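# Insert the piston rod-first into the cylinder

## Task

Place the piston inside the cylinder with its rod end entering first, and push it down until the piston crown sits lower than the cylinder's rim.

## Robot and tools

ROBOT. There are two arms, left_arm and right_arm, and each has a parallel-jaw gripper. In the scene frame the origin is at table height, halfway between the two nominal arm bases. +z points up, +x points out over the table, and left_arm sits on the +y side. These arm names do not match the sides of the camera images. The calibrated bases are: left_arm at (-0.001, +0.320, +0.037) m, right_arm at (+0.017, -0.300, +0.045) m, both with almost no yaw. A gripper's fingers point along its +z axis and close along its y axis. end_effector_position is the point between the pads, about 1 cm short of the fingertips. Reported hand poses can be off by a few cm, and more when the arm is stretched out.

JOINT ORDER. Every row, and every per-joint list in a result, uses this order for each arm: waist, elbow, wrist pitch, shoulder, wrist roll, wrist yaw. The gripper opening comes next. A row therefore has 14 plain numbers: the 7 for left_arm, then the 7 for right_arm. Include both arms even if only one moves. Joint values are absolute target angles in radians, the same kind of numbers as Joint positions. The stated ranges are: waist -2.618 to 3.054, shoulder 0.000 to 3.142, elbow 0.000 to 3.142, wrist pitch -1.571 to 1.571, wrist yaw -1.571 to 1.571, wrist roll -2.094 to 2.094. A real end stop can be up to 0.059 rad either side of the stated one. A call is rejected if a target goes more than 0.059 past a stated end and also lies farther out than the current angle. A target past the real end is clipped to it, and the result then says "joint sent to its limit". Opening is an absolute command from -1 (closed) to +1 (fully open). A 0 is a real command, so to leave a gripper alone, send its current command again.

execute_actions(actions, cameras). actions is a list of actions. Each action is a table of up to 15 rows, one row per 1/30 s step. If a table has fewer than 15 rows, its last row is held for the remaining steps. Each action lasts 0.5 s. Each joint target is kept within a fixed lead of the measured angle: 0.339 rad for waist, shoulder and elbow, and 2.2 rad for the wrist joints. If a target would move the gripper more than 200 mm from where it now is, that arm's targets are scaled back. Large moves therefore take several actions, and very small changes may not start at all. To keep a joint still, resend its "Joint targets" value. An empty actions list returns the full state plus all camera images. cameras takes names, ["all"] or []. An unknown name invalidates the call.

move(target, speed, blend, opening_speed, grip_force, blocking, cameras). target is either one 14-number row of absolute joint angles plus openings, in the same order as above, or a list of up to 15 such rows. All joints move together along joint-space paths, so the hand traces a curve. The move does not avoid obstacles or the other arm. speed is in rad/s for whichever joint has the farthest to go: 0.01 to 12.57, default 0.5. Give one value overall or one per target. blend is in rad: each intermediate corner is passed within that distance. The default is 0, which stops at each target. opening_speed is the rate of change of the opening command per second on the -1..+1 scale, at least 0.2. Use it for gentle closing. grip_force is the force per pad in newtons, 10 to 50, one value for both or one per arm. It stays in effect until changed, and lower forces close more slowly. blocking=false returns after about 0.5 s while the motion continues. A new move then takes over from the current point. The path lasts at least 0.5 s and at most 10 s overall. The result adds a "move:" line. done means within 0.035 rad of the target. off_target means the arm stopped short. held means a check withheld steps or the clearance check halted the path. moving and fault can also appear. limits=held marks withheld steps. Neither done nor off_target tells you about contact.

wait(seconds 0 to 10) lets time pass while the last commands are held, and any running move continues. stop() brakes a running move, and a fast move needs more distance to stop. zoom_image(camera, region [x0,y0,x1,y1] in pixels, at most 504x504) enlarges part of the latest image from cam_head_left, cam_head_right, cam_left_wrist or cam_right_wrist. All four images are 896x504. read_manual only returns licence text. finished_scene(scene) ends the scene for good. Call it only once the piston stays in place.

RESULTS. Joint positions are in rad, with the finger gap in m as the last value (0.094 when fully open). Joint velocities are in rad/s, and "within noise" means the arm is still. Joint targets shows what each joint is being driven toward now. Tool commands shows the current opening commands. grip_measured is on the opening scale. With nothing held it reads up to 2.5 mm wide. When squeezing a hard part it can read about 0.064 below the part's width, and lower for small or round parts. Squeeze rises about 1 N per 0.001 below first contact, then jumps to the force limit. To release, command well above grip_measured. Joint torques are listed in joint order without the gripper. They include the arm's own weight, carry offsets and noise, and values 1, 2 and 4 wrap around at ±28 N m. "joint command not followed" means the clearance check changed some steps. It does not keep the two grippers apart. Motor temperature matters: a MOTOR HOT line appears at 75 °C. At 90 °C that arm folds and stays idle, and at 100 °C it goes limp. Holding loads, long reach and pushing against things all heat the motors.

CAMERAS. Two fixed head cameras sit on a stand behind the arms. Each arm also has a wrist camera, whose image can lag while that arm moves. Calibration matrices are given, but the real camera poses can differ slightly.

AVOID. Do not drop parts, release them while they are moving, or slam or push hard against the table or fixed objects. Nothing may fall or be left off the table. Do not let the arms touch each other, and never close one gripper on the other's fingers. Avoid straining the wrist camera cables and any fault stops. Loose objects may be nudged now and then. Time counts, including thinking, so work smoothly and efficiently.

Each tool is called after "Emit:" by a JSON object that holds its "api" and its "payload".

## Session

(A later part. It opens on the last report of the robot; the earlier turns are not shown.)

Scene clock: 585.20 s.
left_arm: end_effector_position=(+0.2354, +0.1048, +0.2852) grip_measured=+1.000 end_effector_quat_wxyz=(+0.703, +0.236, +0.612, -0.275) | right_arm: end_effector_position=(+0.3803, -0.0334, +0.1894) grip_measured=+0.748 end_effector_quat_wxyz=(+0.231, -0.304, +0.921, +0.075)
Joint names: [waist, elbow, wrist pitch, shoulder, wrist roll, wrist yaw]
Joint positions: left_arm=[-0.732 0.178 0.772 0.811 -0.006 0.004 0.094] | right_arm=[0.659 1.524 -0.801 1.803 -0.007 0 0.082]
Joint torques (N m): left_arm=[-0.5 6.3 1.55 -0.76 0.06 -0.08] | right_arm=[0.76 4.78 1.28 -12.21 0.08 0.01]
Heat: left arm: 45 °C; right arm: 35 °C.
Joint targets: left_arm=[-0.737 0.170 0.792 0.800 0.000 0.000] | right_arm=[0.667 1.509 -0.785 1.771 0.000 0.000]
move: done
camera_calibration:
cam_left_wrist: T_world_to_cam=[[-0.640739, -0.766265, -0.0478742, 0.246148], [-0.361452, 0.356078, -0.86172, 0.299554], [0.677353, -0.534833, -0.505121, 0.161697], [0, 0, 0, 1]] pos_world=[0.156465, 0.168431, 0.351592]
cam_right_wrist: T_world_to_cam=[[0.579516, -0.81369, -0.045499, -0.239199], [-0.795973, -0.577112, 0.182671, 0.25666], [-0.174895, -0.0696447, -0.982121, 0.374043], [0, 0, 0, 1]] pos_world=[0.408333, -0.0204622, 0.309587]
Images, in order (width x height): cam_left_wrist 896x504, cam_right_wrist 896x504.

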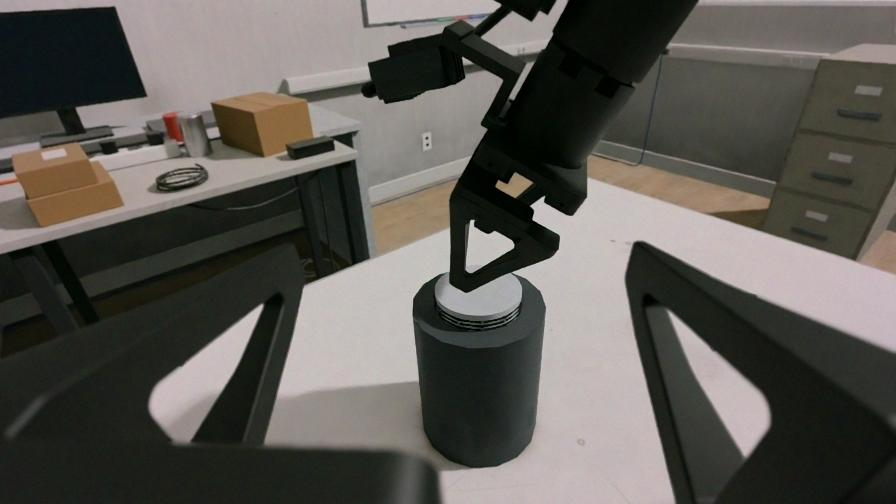

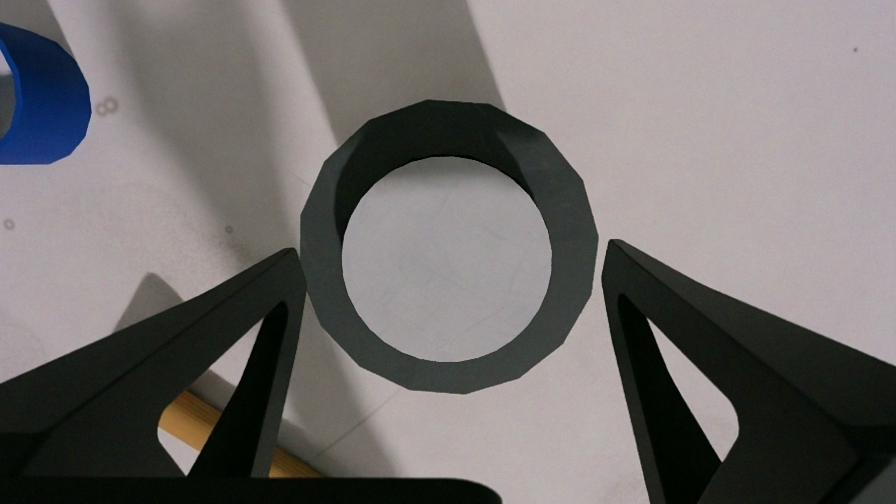

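Emit:
{"api": "move", "payload": {"target": [-0.737,0.17,0.792,0.80,0,0,1.0,0.672,1.378,-0.637,1.762,0.0,0.0,0.75], "speed": 0.25, "cameras": ["cam_left_wrist","cam_right_wrist"]}}

Emit:
{"api": "zoom_image", "payload": {"camera": "cam_left_wrist", "region": [395, 230, 560, 340]}}

Scene clock: 587.93 s.
left_arm: end_effector_position=(+0.2354, +0.1048, +0.2852) grip_measured=+1.000 end_effector_quat_wxyz=(+0.703, +0.236, +0.612, -0.275) | right_arm: end_effector_position=(+0.3782, -0.0316, +0.1594) grip_measured=+0.748 end_effector_quat_wxyz=(+0.239, -0.306, +0.918, +0.078)
Joint names: [waist, elbow, wrist pitch, shoulder, wrist roll, wrist yaw]
Joint positions: left_arm=[-0.732 0.178 0.772 0.811 -0.006 0.004 0.094] | right_arm=[0.665 1.389 -0.653 1.798 -0.007 0 0.082]
Joint torques (N m): left_arm=[-0.5 6.3 1.54 -0.76 0.07 -0.07] | right_arm=[0.76 5.01 1.31 -12.53 0.07 0.01]
Heat: left arm: 45 °C; right arm: 35 °C.
Joint targets: left_arm=[-0.737 0.170 0.792 0.800 0.000 0.000] | right_arm=[0.672 1.378 -0.637 1.762 0.000 0.000]
move: off_target (right_arm); right_arm: the shoulder is farthest, 0.036 rad from its target
camera_calibration:
cam_left_wrist: T_world_to_cam=[[-0.640739, -0.766265, -0.0478742, 0.246148], [-0.361452, 0.356078, -0.86172, 0.299554], [0.677353, -0.534833, -0.505121, 0.161697], [0, 0, 0, 1]] pos_world=[0.156465, 0.168431, 0.351592]
cam_right_wrist: T_world_to_cam=[[0.585187, -0.809607, -0.0457343, -0.239852], [-0.794952, -0.583896, 0.164673, 0.263787], [-0.160025, -0.060008, -0.985287, 0.33951], [0, 0, 0, 1]] pos_world=[0.404386, -0.0197883, 0.280107]
Images, in order (width x height): cam_left_wrist 896x504, cam_right_wrist 896x504.

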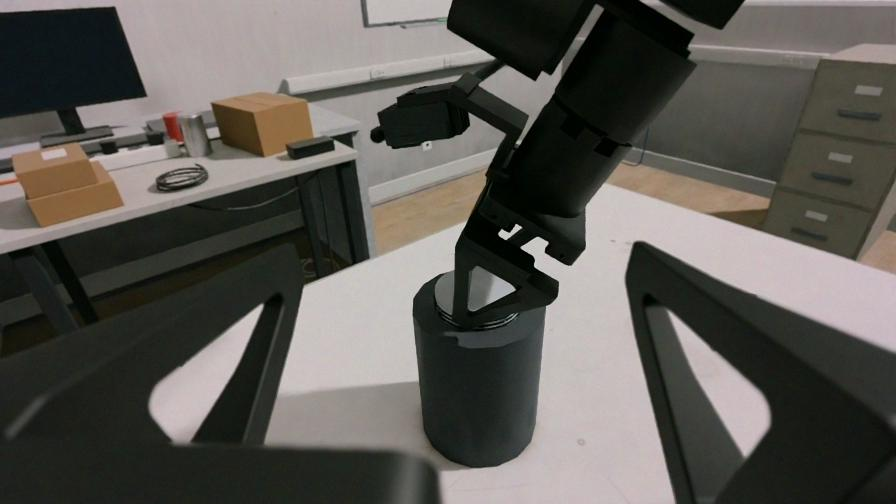

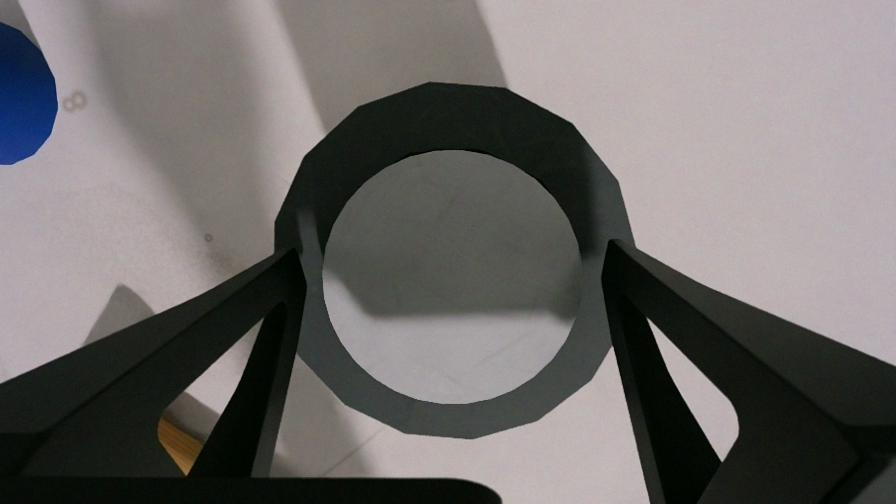

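Scaled by 3.055 from the camera's 896x504 image, which has a finer 1280x720 frame.

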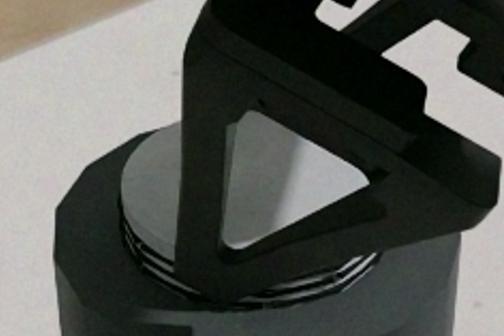

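Emit:
{"api": "move", "payload": {"target": [-0.737,0.17,0.792,0.80,0,0,1.0,0.672,1.378,-0.637,1.762,0.0,0.0,0.15], "speed": 0.25, "opening_speed": 0.8, "cameras": ["cam_left_wrist","cam_right_wrist"]}}

Scene clock: 589.70 s.
left_arm: end_effector_position=(+0.2354, +0.1048, +0.2852) grip_measured=+1.000 end_effector_quat_wxyz=(+0.703, +0.236, +0.612, -0.275) | right_arm: end_effector_position=(+0.3783, -0.0315, +0.1595) grip_measured=+0.442 end_effector_quat_wxyz=(+0.240, -0.306, +0.918, +0.078)
Joint names: [waist, elbow, wrist pitch, shoulder, wrist roll, wrist yaw]
Joint positions: left_arm=[-0.732 0.178 0.772 0.811 -0.006 0.004 0.094] | right_arm=[0.665 1.389 -0.652 1.798 -0.006 0 0.068]
Joint torques (N m): left_arm=[-0.49 6.3 1.54 -0.76 0.07 -0.08] | right_arm=[0.75 5 1.33 -12.41 0.08 0.01]
Heat: left arm: 45 °C; right arm: 35 °C.
Joint targets: left_arm=[-0.737 0.170 0.792 0.800 0.000 0.000] | right_arm=[0.672 1.378 -0.637 1.762 0.000 0.000]
move: off_target (right_arm); right_arm: the shoulder is farthest, 0.036 rad from its target
camera_calibration:
cam_left_wrist: T_world_to_cam=[[-0.640739, -0.766265, -0.0478742, 0.246148], [-0.361452, 0.356078, -0.86172, 0.299554], [0.677353, -0.534833, -0.505121, 0.161697], [0, 0, 0, 1]] pos_world=[0.156465, 0.168431, 0.351592]
cam_right_wrist: T_world_to_cam=[[0.584624, -0.809996, -0.046056, -0.239543], [-0.795385, -0.583418, 0.164274, 0.264081], [-0.159931, -0.0594059, -0.985339, 0.339498], [0, 0, 0, 1]] pos_world=[0.404385, -0.0197914, 0.280107]
Images, in order (width x height): cam_left_wrist 896x504, cam_right_wrist 896x504.

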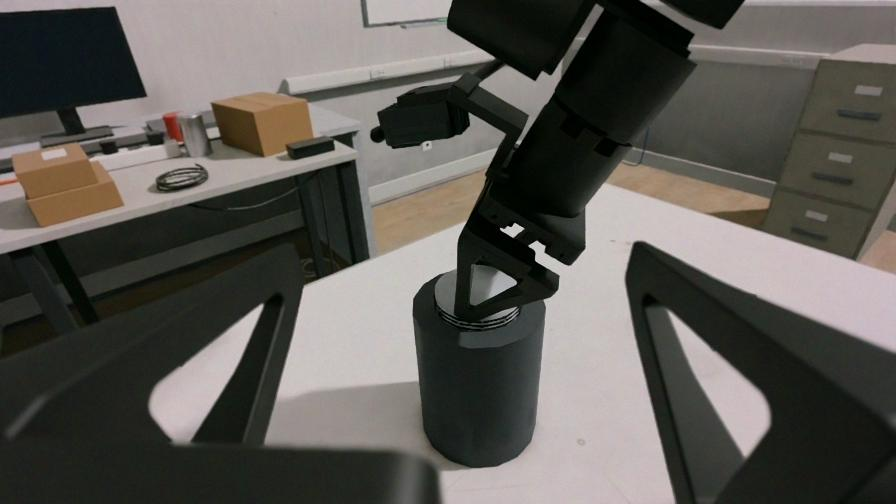

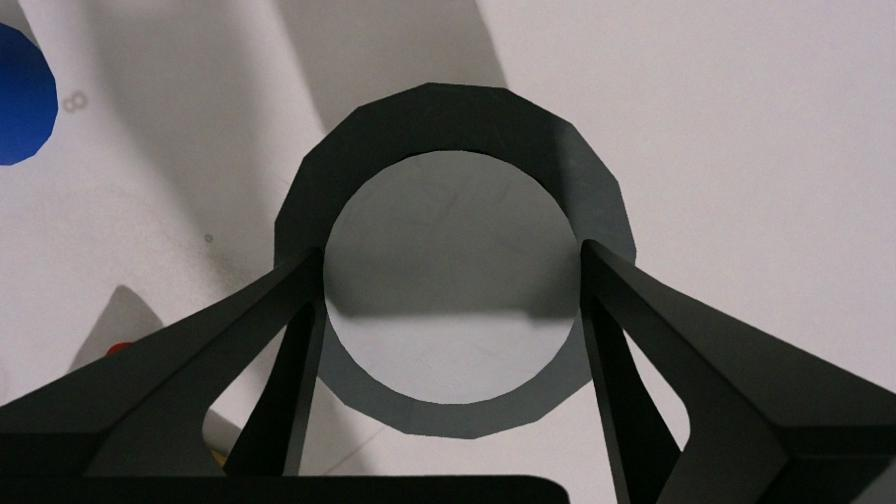

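Emit:
{"api": "move", "payload": {"target": [[-0.737,0.17,0.792,0.80,0,0,1.0,0.672,1.56,-0.725,1.711,0.0,0.0,0.15],[-0.737,0.17,0.792,0.80,0,0,1.0,0.672,1.778,-0.928,1.727,0.0,0.0,0.15]], "speed": [0.25, 0.25], "blend": [0.03, 0], "cameras": ["cam_left_wrist","cam_right_wrist"]}}

Scene clock: 594.57 s.
left_arm: end_effector_position=(+0.2354, +0.1048, +0.2852) grip_measured=+1.000 end_effector_quat_wxyz=(+0.703, +0.236, +0.612, -0.275) | right_arm: end_effector_position=(+0.3794, -0.0307, +0.2585) grip_measured=+0.442 end_effector_quat_wxyz=(+0.261, -0.304, +0.912, +0.085)
Joint names: [waist, elbow, wrist pitch, shoulder, wrist roll, wrist yaw]
Joint positions: left_arm=[-0.732 0.178 0.772 0.811 -0.006 0.004 0.094] | right_arm=[0.665 1.727 -0.972 1.771 -0.006 0 0.068]
Joint torques (N m): left_arm=[-0.5 6.3 1.55 -0.76 0.07 -0.07] | right_arm=[0.69 9.73 1.73 -12.83 0.06 -0.02]
Heat: left arm: 45 °C; right arm: 35 °C.
Joint targets: left_arm=[-0.737 0.170 0.792 0.800 0.000 0.000] | right_arm=[0.672 1.778 -0.928 1.727 0.000 0.000]
move: off_target (right_arm); right_arm: the elbow is farthest, 0.051 rad from its target
camera_calibration:
cam_left_wrist: T_world_to_cam=[[-0.640739, -0.766265, -0.0478742, 0.246148], [-0.361452, 0.356078, -0.86172, 0.299554], [0.677353, -0.534833, -0.505121, 0.161697], [0, 0, 0, 1]] pos_world=[0.156465, 0.168431, 0.351592]
cam_right_wrist: T_world_to_cam=[[0.586323, -0.808736, -0.0466035, -0.235506], [-0.800597, -0.587277, 0.118954, 0.26283], [-0.123572, -0.0324351, -0.991805, 0.426083], [0, 0, 0, 1]] pos_world=[0.401155, -0.0222877, 0.380351]
Images, in order (width x height): cam_left_wrist 896x504, cam_right_wrist 896x504.

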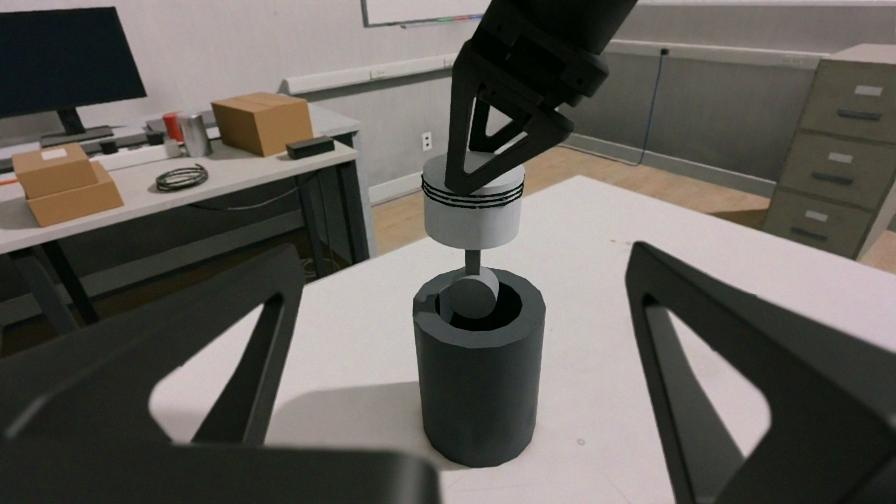

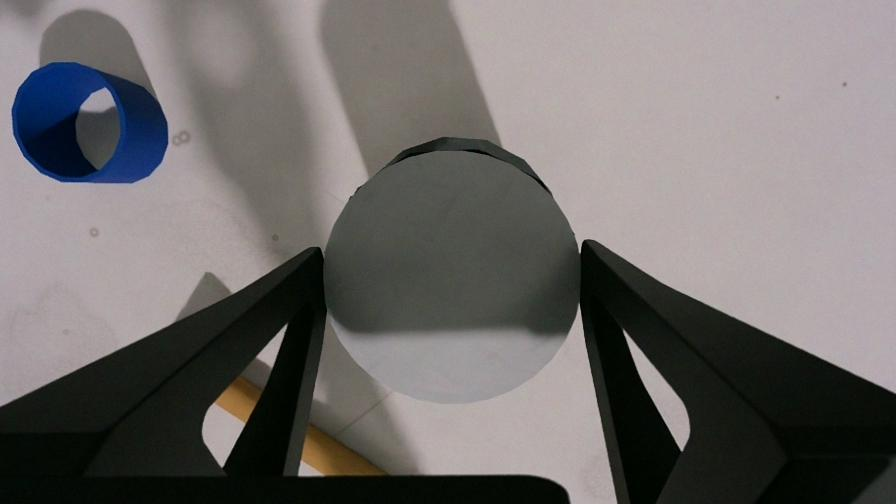

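Emit:
{"api": "zoom_image", "payload": {"camera": "cam_left_wrist", "region": [400, 140, 560, 260]}}

Emit:
{"api": "zoom_image", "payload": {"camera": "cam_left_wrist", "region": [400, 255, 560, 375]}}

Scaled by 3.150 from the camera's 896x504 image, which has a finer 1280x720 frame.

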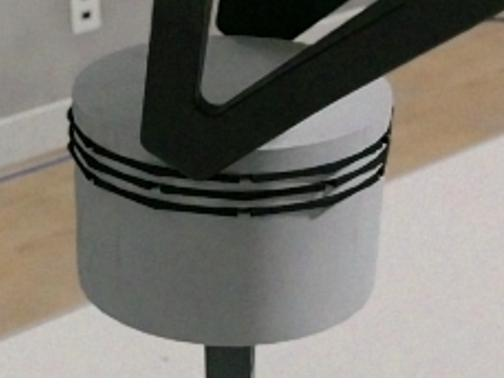

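Scaled by 3.150 from the camera's 896x504 image, which has a finer 1280x720 frame.

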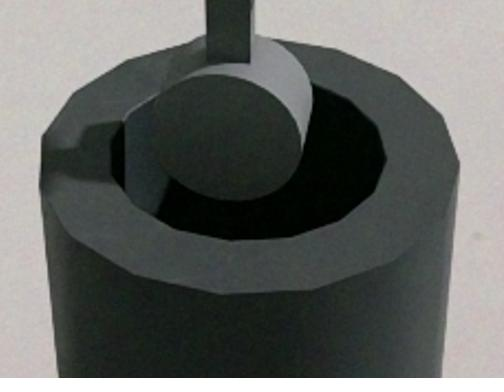

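Emit:
{"api": "move", "payload": {"target": [[-0.737,0.17,0.792,0.80,0,0,1.0,0.672,2.066,-1.153,1.79,0.0,0.0,0.15],[-0.737,0.17,0.792,0.80,0,0,1.0,0.650,1.345,-1.23,1.06,0.0,0.0,0.15]], "speed": [0.35, 0.45], "blend": [0.03, 0], "cameras": ["all"]}}

Scene clock: 600.07 s.
left_arm: end_effector_position=(+0.2354, +0.1048, +0.2852) grip_measured=+1.000 end_effector_quat_wxyz=(+0.703, +0.236, +0.612, -0.275) | right_arm: end_effector_position=(+0.2166, -0.1540, +0.3041) grip_measured=+0.442 end_effector_quat_wxyz=(+0.257, -0.300, +0.915, +0.083)
Joint names: [waist, elbow, wrist pitch, shoulder, wrist roll, wrist yaw]
Joint positions: left_arm=[-0.732 0.178 0.772 0.811 -0.006 0.004 0.094] | right_arm=[0.657 1.345 -1.285 1.082 -0.006 0 0.068]
Joint torques (N m): left_arm=[-0.51 6.31 1.55 -0.75 0.07 -0.07] | right_arm=[-0.57 5.31 1.84 -3.81 0.04 -0.01]
Heat: left arm: 45 °C; right arm: 35 °C.
Joint targets: left_arm=[-0.737 0.170 0.792 0.800 0.000 0.000] | right_arm=[0.650 1.345 -1.230 1.060 0.000 0.000]
move: off_target (right_arm); right_arm: the wrist pitch is farthest, 0.055 rad from its target
camera_calibration:
cam_left_wrist: T_world_to_cam=[[-0.640739, -0.766265, -0.0478742, 0.246148], [-0.361452, 0.356078, -0.86172, 0.299554], [0.677353, -0.534833, -0.505121, 0.161697], [0, 0, 0, 1]] pos_world=[0.156465, 0.168431, 0.351592]
cam_right_wrist: T_world_to_cam=[[0.578947, -0.814035, -0.0465485, -0.236836], [-0.804944, -0.579713, 0.126482, 0.0545019], [-0.129946, -0.0357575, -0.990876, 0.447747], [0, 0, 0, 1]] pos_world=[0.239169, -0.145187, 0.425744]

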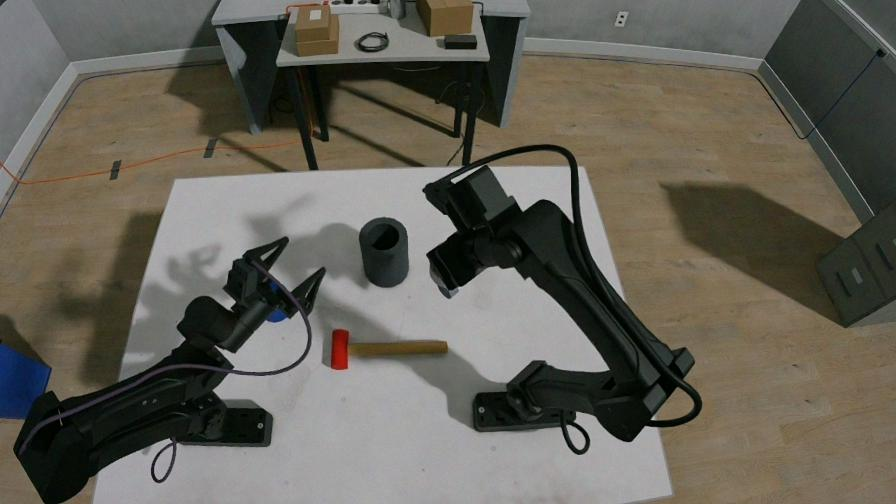

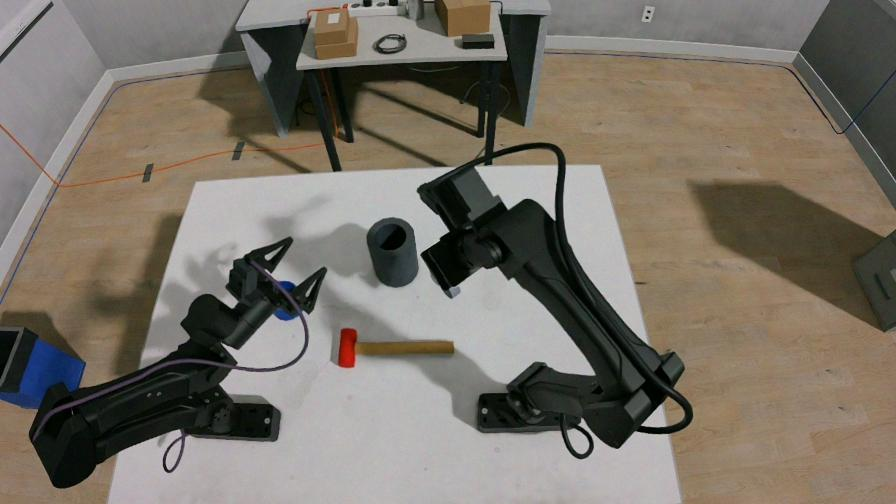

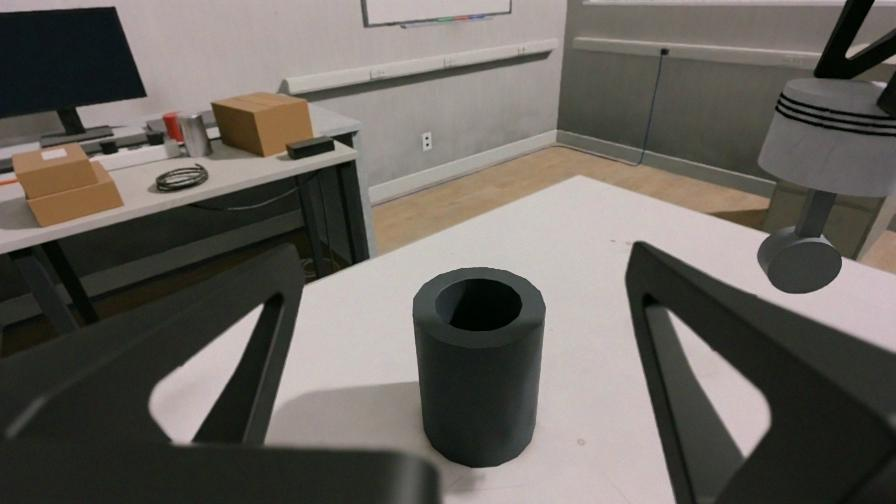

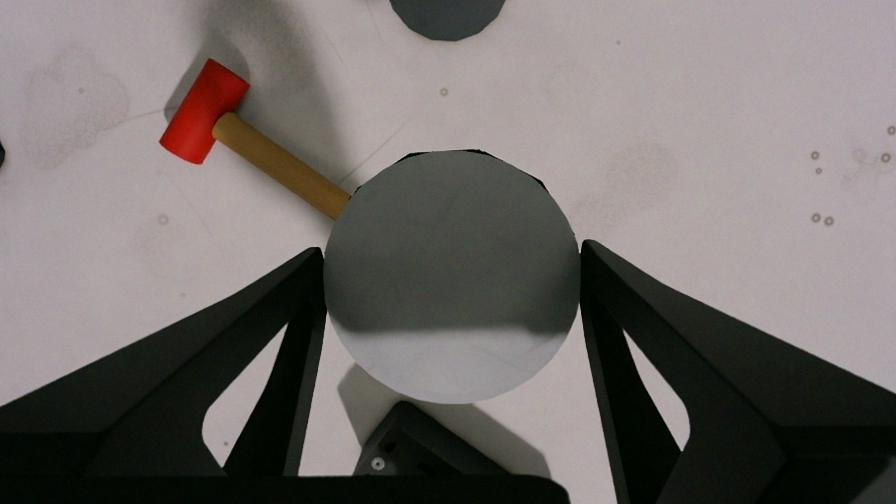

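Emit:
{"api": "move", "payload": {"target": [-0.300,0.815,-0.662,1.374,0,0,1.0,0.650,1.345,-1.23,1.06,0.0,0.0,0.15], "speed": 0.8, "cameras": ["cam_left_wrist","cam_head_left","cam_head_right"]}}

Emit:
{"api": "zoom_image", "payload": {"camera": "cam_left_wrist", "region": [250, 100, 680, 400]}}

Scene clock: 607.90 s.
left_arm: end_effector_position=(+0.2723, +0.2321, +0.0934) grip_measured=+1.000 end_effector_quat_wxyz=(+0.167, +0.150, +0.974, -0.029) | right_arm: end_effector_position=(+0.2166, -0.1540, +0.3041) grip_measured=+0.442 end_effector_quat_wxyz=(+0.257, -0.300, +0.915, +0.083)
Joint names: [waist, elbow, wrist pitch, shoulder, wrist roll, wrist yaw]
Joint positions: left_arm=[-0.304 0.784 -0.65 1.364 -0.006 0.004 0.094] | right_arm=[0.657 1.345 -1.285 1.082 -0.006 0 0.068]
Joint torques (N m): left_arm=[0.4 8.59 0.46 -2.92 0.07 -0.07] | right_arm=[-0.68 5.31 1.86 -3.85 0.08 -0.02]
Heat: left arm: 45 °C; right arm: 34 °C.
Joint targets: left_arm=[-0.300 0.815 -0.662 1.374 0.000 0.000] | right_arm=[0.650 1.345 -1.230 1.060 0.000 0.000]
move: off_target (right_arm); right_arm: the wrist pitch is farthest, 0.055 rad from its target
camera_calibration:
cam_left_wrist: T_world_to_cam=[[-0.341355, -0.938597, -0.0501294, 0.3169], [-0.894371, 0.307942, 0.324458, 0.147768], [-0.289098, 0.15559, -0.944571, 0.251877], [0, 0, 0, 1]] pos_world=[0.313152, 0.212748, 0.205857]
Images, in order (width x height): cam_head_left 896x504, cam_head_right 896x504, cam_left_wrist 896x504.

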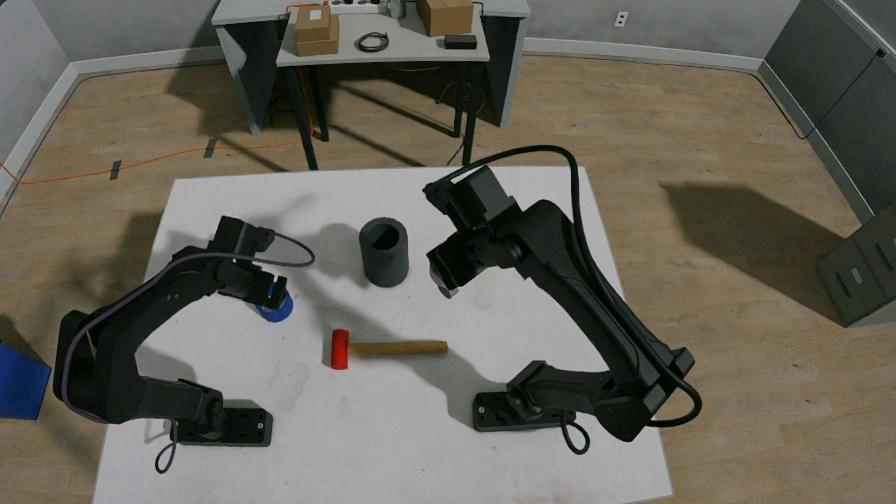

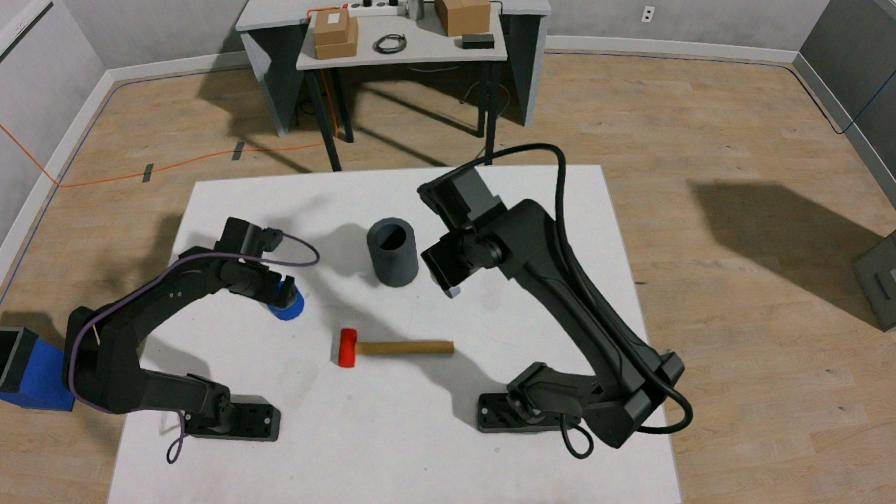

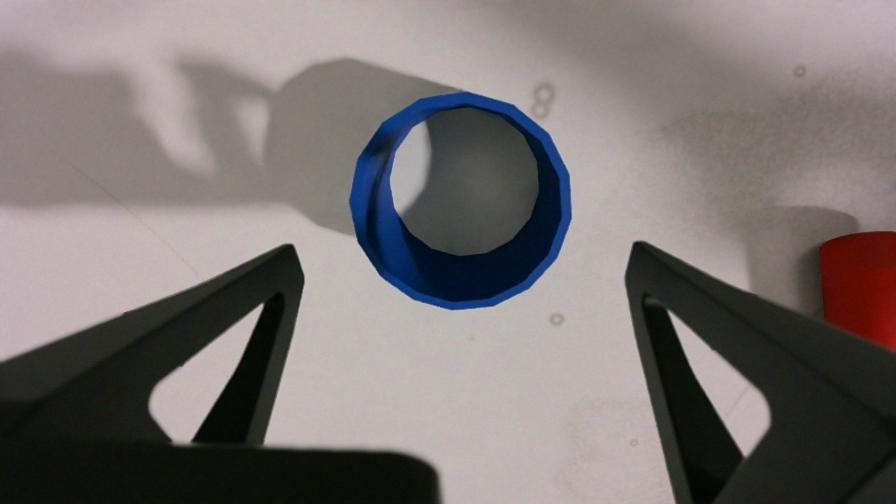

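Scaled by 1.172 from the camera's 896x504 image, which has a finer 1280x720 frame.

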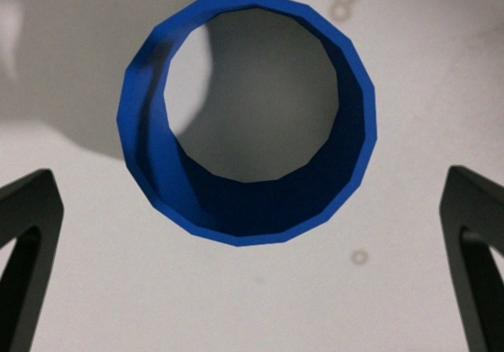

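Emit:
{"api": "move", "payload": {"target": [-0.313,0.648,-0.363,1.516,0,0,1.0,0.650,1.345,-1.23,1.06,0.0,0.0,0.15], "speed": 0.5, "cameras": ["cam_left_wrist","cam_head_left","cam_head_right"]}}

Emit:
{"api": "zoom_image", "payload": {"camera": "cam_head_right", "region": [220, 200, 360, 340]}}

Scene clock: 611.07 s.
left_arm: end_effector_position=(+0.2753, +0.2307, +0.0364) grip_measured=+1.000 end_effector_quat_wxyz=(+0.162, +0.151, +0.975, -0.028) | right_arm: end_effector_position=(+0.2166, -0.1540, +0.3041) grip_measured=+0.442 end_effector_quat_wxyz=(+0.257, -0.300, +0.915, +0.083)
Joint names: [waist, elbow, wrist pitch, shoulder, wrist roll, wrist yaw]
Joint positions: left_arm=[-0.306 0.653 -0.386 1.508 -0.006 0.004 0.094] | right_arm=[0.657 1.345 -1.285 1.082 -0.006 0 0.068]
Joint torques (N m): left_arm=[-0.66 5.14 0.76 -3.64 0.06 -0.06] | right_arm=[-0.58 5.27 1.86 -3.79 0.05 -0.02]
Heat: left arm: 44 °C; right arm: 34 °C.
Joint targets: left_arm=[-0.313 0.648 -0.363 1.516 0.000 0.000] | right_arm=[0.650 1.345 -1.230 1.060 0.000 0.000]
move: off_target (right_arm); right_arm: the wrist pitch is farthest, 0.055 rad from its target
camera_calibration:
cam_left_wrist: T_world_to_cam=[[-0.34331, -0.937906, -0.0497029, 0.314141], [-0.890664, 0.308309, 0.334161, 0.167938], [-0.298088, 0.158989, -0.941205, 0.200675], [0, 0, 0, 1]] pos_world=[0.317243, 0.210953, 0.148371]
Images, in order (width x height): cam_head_left 896x504, cam_head_right 896x504, cam_left_wrist 896x504.

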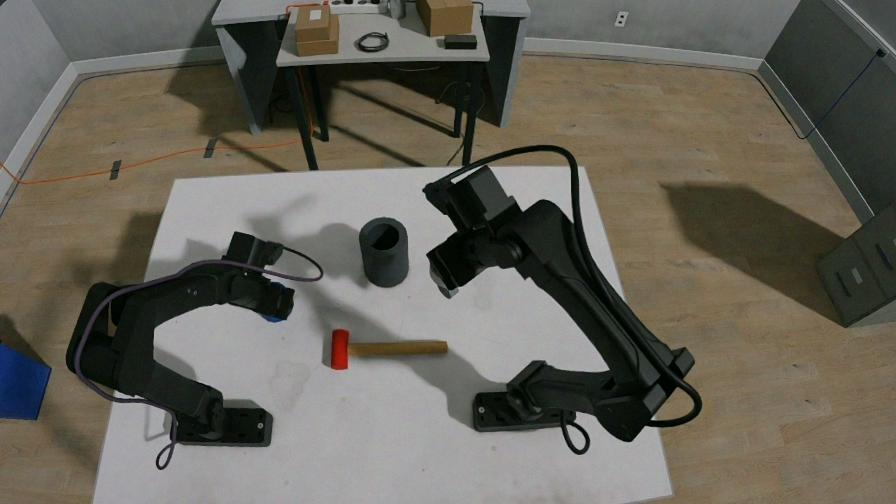

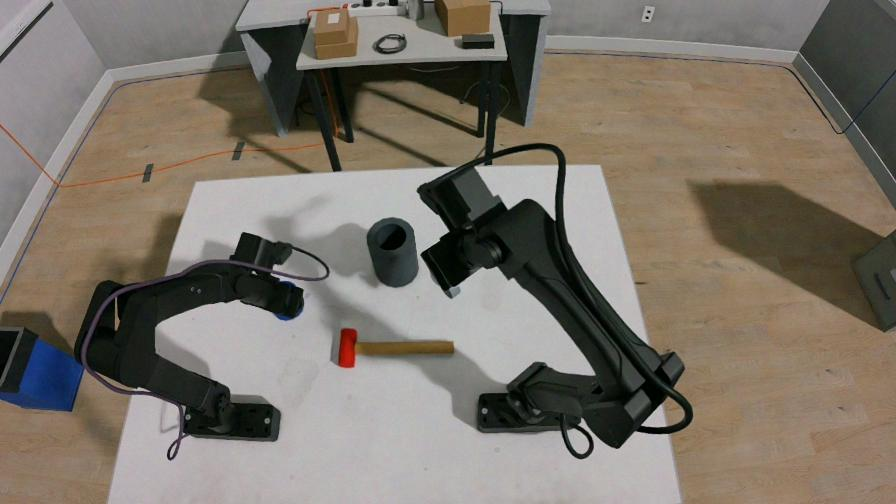

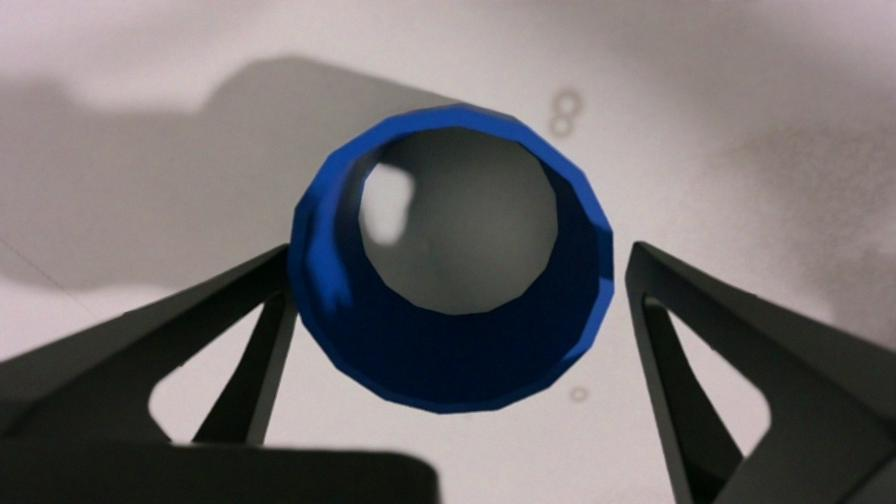

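Scaled by 3.600 from the camera's 896x504 image, which has a finer 1280x720 frame.

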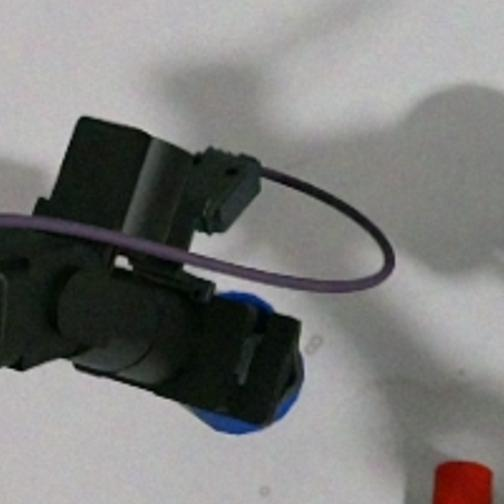

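Emit:
{"api": "move", "payload": {"target": [[-0.286,0.648,-0.363,1.516,0,0,1.0,0.650,1.345,-1.23,1.06,0.0,0.0,0.15],[-0.286,0.619,-0.281,1.569,0,0,1.0,0.650,1.345,-1.23,1.06,0.0,0.0,0.15]], "speed": [0.2, 0.3], "cameras": ["cam_left_wrist"]}}

Scene clock: 614.17 s.
left_arm: end_effector_position=(+0.2784, +0.2339, +0.0213) grip_measured=+1.000 end_effector_quat_wxyz=(+0.164, +0.144, +0.976, -0.027) | right_arm: end_effector_position=(+0.2166, -0.1540, +0.3041) grip_measured=+0.442 end_effector_quat_wxyz=(+0.257, -0.300, +0.915, +0.083)
Joint names: [waist, elbow, wrist pitch, shoulder, wrist roll, wrist yaw]
Joint positions: left_arm=[-0.292 0.625 -0.304 1.559 -0.006 0.004 0.094] | right_arm=[0.657 1.345 -1.285 1.082 -0.006 0 0.068]
Joint torques (N m): left_arm=[0.57 4.82 0.76 -3.75 0.07 -0.06] | right_arm=[-0.55 5.19 1.86 -3.75 0.06 0]
Heat: left arm: 44 °C; right arm: 34 °C.
Joint targets: left_arm=[-0.286 0.619 -0.281 1.569 0.000 0.000] | right_arm=[0.650 1.345 -1.230 1.060 0.000 0.000]
move: off_target (right_arm); right_arm: the wrist pitch is farthest, 0.055 rad from its target
camera_calibration:
cam_left_wrist: T_world_to_cam=[[-0.330275, -0.942572, -0.0497599, 0.314934], [-0.895629, 0.296313, 0.331734, 0.179015], [-0.297939, 0.15413, -0.94206, 0.187973], [0, 0, 0, 1]] pos_world=[0.32035, 0.214831, 0.133368]
Images, in order (width x height): cam_left_wrist 896x504.

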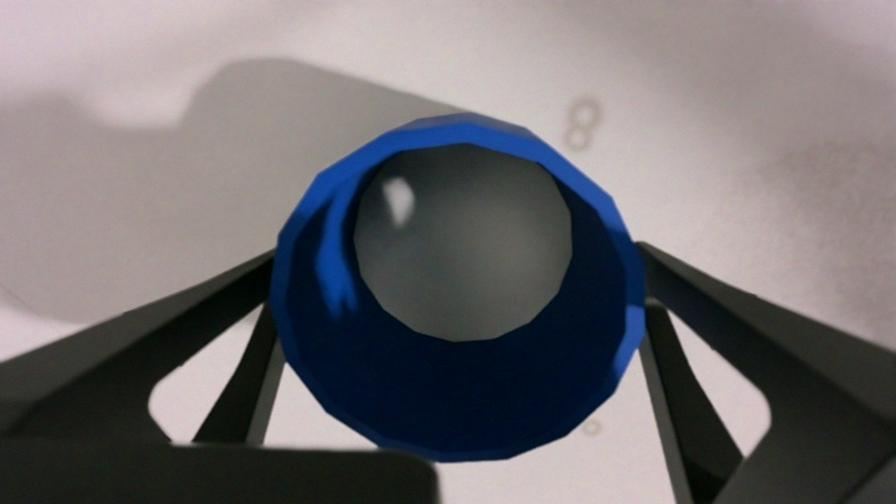

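Emit:
{"api": "move", "payload": {"target": [-0.288,0.655,-0.262,1.582,0,0,1.0,0.650,1.345,-1.23,1.06,0.0,0.0,0.15], "speed": 0.2, "cameras": ["cam_left_wrist"]}}

Scene clock: 616.10 s.
left_arm: end_effector_position=(+0.2814, +0.2330, +0.0201) grip_measured=+1.000 end_effector_quat_wxyz=(+0.168, +0.144, +0.975, -0.028) | right_arm: end_effector_position=(+0.2166, -0.1540, +0.3041) grip_measured=+0.442 end_effector_quat_wxyz=(+0.257, -0.300, +0.915, +0.083)
Joint names: [waist, elbow, wrist pitch, shoulder, wrist roll, wrist yaw]
Joint positions: left_arm=[-0.292 0.625 -0.285 1.569 -0.006 0.004 0.094] | right_arm=[0.657 1.345 -1.285 1.082 -0.006 0 0.068]
Joint torques (N m): left_arm=[0.39 7.61 0.79 -3.59 0.07 -0.07] | right_arm=[-0.57 5.11 1.87 -3.73 0.07 -0.02]
Heat: left arm: 44 °C; right arm: 34 °C.
Joint targets: left_arm=[-0.288 0.655 -0.262 1.582 0.000 0.000] | right_arm=[0.650 1.345 -1.230 1.060 0.000 0.000]
move: off_target (right_arm); right_arm: the wrist pitch is farthest, 0.055 rad from its target
camera_calibration:
cam_left_wrist: T_world_to_cam=[[-0.329855, -0.942698, -0.0501558, 0.314938], [-0.898503, 0.297203, 0.323052, 0.183115], [-0.289634, 0.151625, -0.945051, 0.186249], [0, 0, 0, 1]] pos_world=[0.322357, 0.214229, 0.132655]
Images, in order (width x height): cam_left_wrist 896x504.

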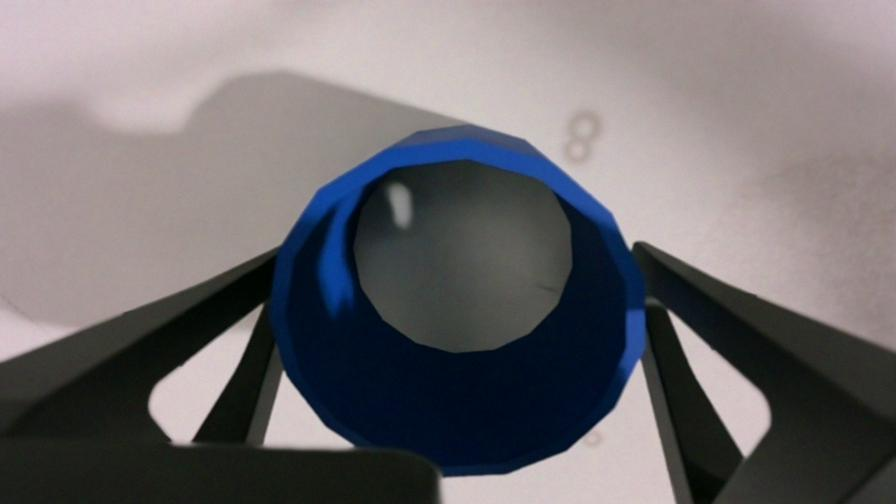

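Emit:
{"api": "move", "payload": {"target": [-0.288,0.655,-0.262,1.582,0,0,0.45,0.650,1.345,-1.23,1.06,0.0,0.0,0.15], "speed": 0.2, "grip_force": [28, 50], "cameras": ["cam_left_wrist"]}}

Scene clock: 617.77 s.
left_arm: end_effector_position=(+0.2815, +0.2330, +0.0202) grip_measured=+0.713 end_effector_quat_wxyz=(+0.168, +0.144, +0.975, -0.028) | right_arm: end_effector_position=(+0.2166, -0.1540, +0.3041) grip_measured=+0.442 end_effector_quat_wxyz=(+0.257, -0.300, +0.915, +0.083)
Joint names: [waist, elbow, wrist pitch, shoulder, wrist roll, wrist yaw]
Joint positions: left_arm=[-0.292 0.625 -0.284 1.569 -0.006 0.004 0.08] | right_arm=[0.657 1.345 -1.285 1.082 -0.006 0 0.068]
Joint torques (N m): left_arm=[0.39 7.6 0.78 -3.6 0.07 -0.07] | right_arm=[-0.64 5.23 1.87 -3.75 0.05 -0.02]
Heat: left arm: 44 °C; right arm: 34 °C.
Joint targets: left_arm=[-0.288 0.655 -0.262 1.582 0.000 0.000] | right_arm=[0.650 1.345 -1.230 1.060 0.000 0.000]
grip_force (N): 28, 50
move: off_target (right_arm); right_arm: the wrist pitch is farthest, 0.055 rad from its target
camera_calibration:
cam_left_wrist: T_world_to_cam=[[-0.32979, -0.942723, -0.0501149, 0.314822], [-0.898651, 0.297222, 0.322622, 0.183246], [-0.289248, 0.151433, -0.9452, 0.1862], [0, 0, 0, 1]] pos_world=[0.322358, 0.214128, 0.132655]
Images, in order (width x height): cam_left_wrist 896x504.

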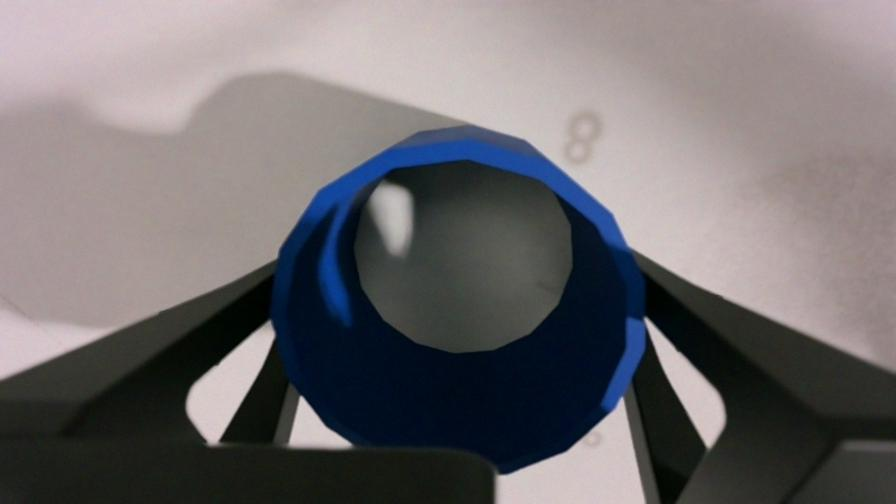

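Emit:
{"api": "move", "payload": {"target": [[-0.292,1.22,-1.04,1.33,0,0,0.45,0.450,1.345,-1.23,1.06,0.0,0.0,0.15],[-0.748,2.09,-1.165,2.125,0,0,0.45,0.450,1.345,-1.23,1.06,0.0,0.0,0.15]], "speed": [0.45, 0.5], "blend": [0.08, 0], "cameras": ["all"]}}

Scene clock: 624.67 s.
left_arm: end_effector_position=(+0.3540, -0.0159, +0.1886) grip_measured=+0.713 end_effector_quat_wxyz=(+0.156, +0.362, +0.917, -0.065) | right_arm: end_effector_position=(+0.2417, -0.1966, +0.3041) grip_measured=+0.442 end_effector_quat_wxyz=(+0.264, -0.208, +0.940, +0.057)
Joint names: [waist, elbow, wrist pitch, shoulder, wrist roll, wrist yaw]
Joint positions: left_arm=[-0.752 2.05 -1.165 2.116 -0.006 0.004 0.08] | right_arm=[0.456 1.345 -1.285 1.082 -0.006 0 0.068]
Joint torques (N m): left_arm=[0.31 9.39 0.56 -9.66 0.07 -0.06] | right_arm=[-0.55 5.26 1.9 -3.82 0.04 0]
Heat: left arm: 43 °C; right arm: 34 °C.
Joint targets: left_arm=[-0.748 2.090 -1.165 2.125 0.000 0.000] | right_arm=[0.450 1.345 -1.230 1.060 0.000 0.000]
grip_force (N): 28, 50
move: off_target (left_arm, right_arm); left_arm: the elbow is farthest, 0.040 rad from its target; right_arm: the wrist pitch is farthest, 0.055 rad from its target
camera_calibration:
cam_left_wrist: T_world_to_cam=[[-0.713552, -0.698788, -0.0503791, 0.252391], [-0.673194, 0.663946, 0.325555, 0.193512], [-0.194045, 0.266215, -0.94418, 0.372007], [0, 0, 0, 1]] pos_world=[0.382551, -0.0511475, 0.300958]
cam_right_wrist: T_world_to_cam=[[0.405441, -0.912937, -0.0465199, -0.263622], [-0.904176, -0.407997, 0.126505, 0.107704], [-0.134471, -0.00922817, -0.990875, 0.455792], [0, 0, 0, 1]] pos_world=[0.265558, -0.192521, 0.425744]

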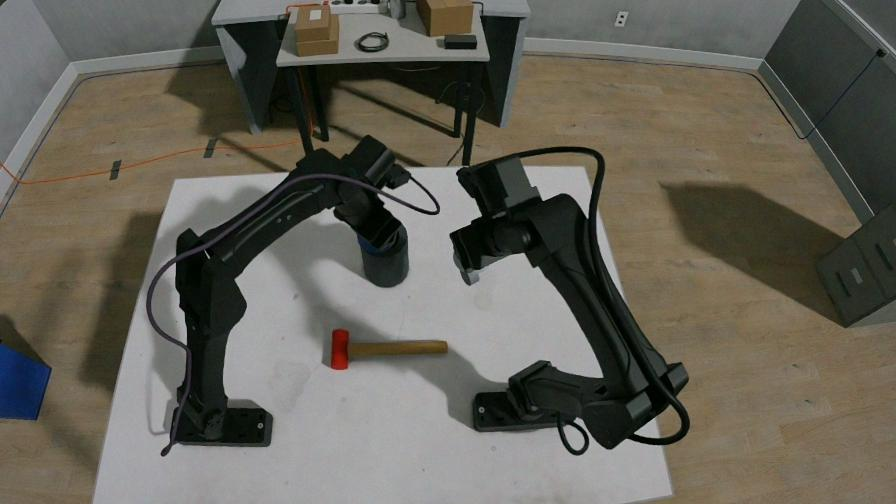

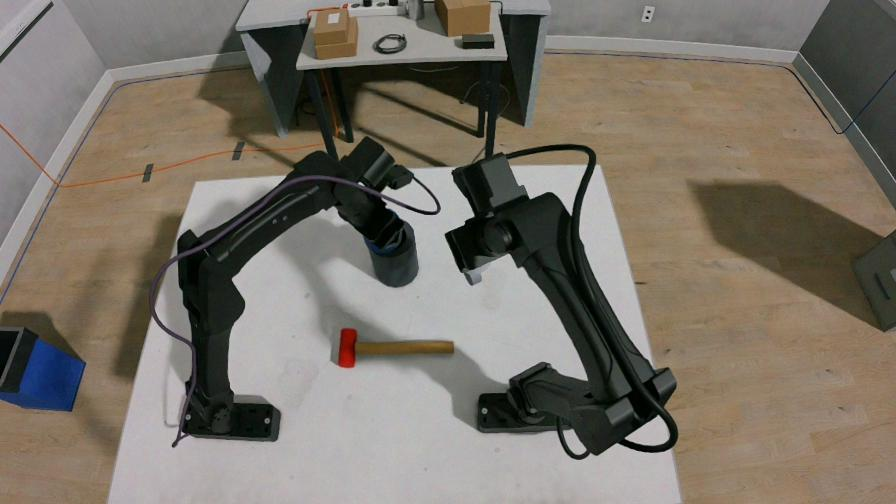

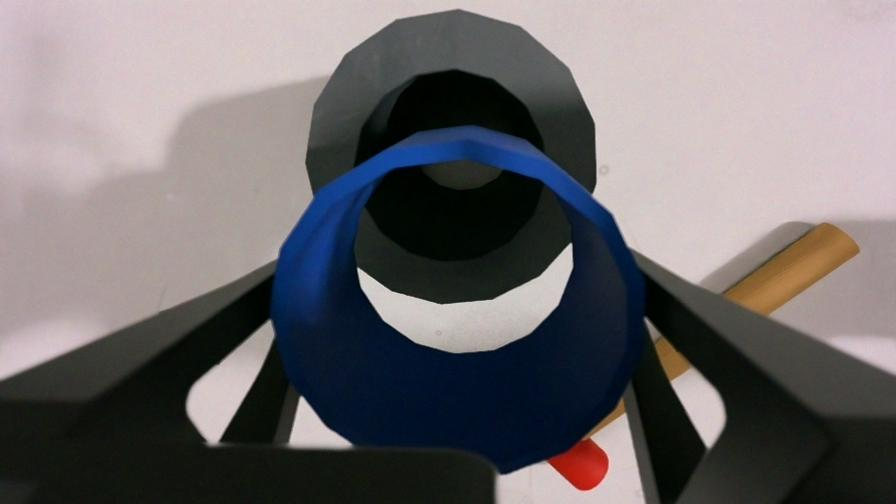

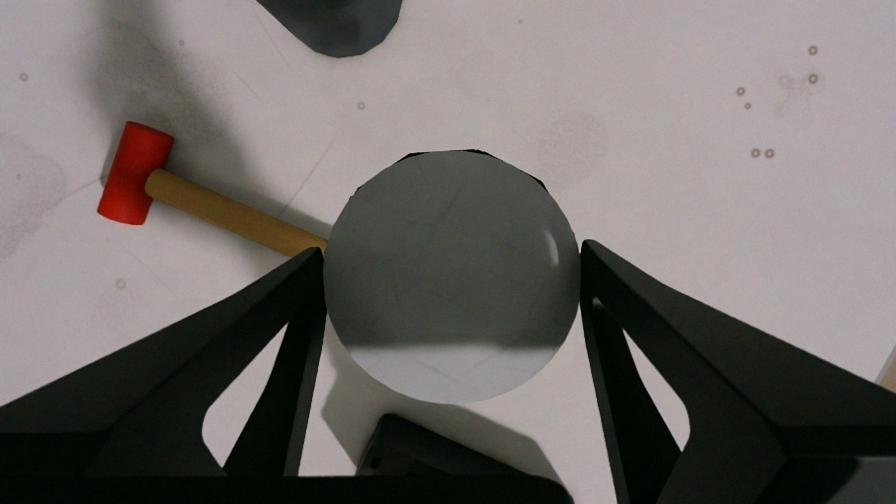

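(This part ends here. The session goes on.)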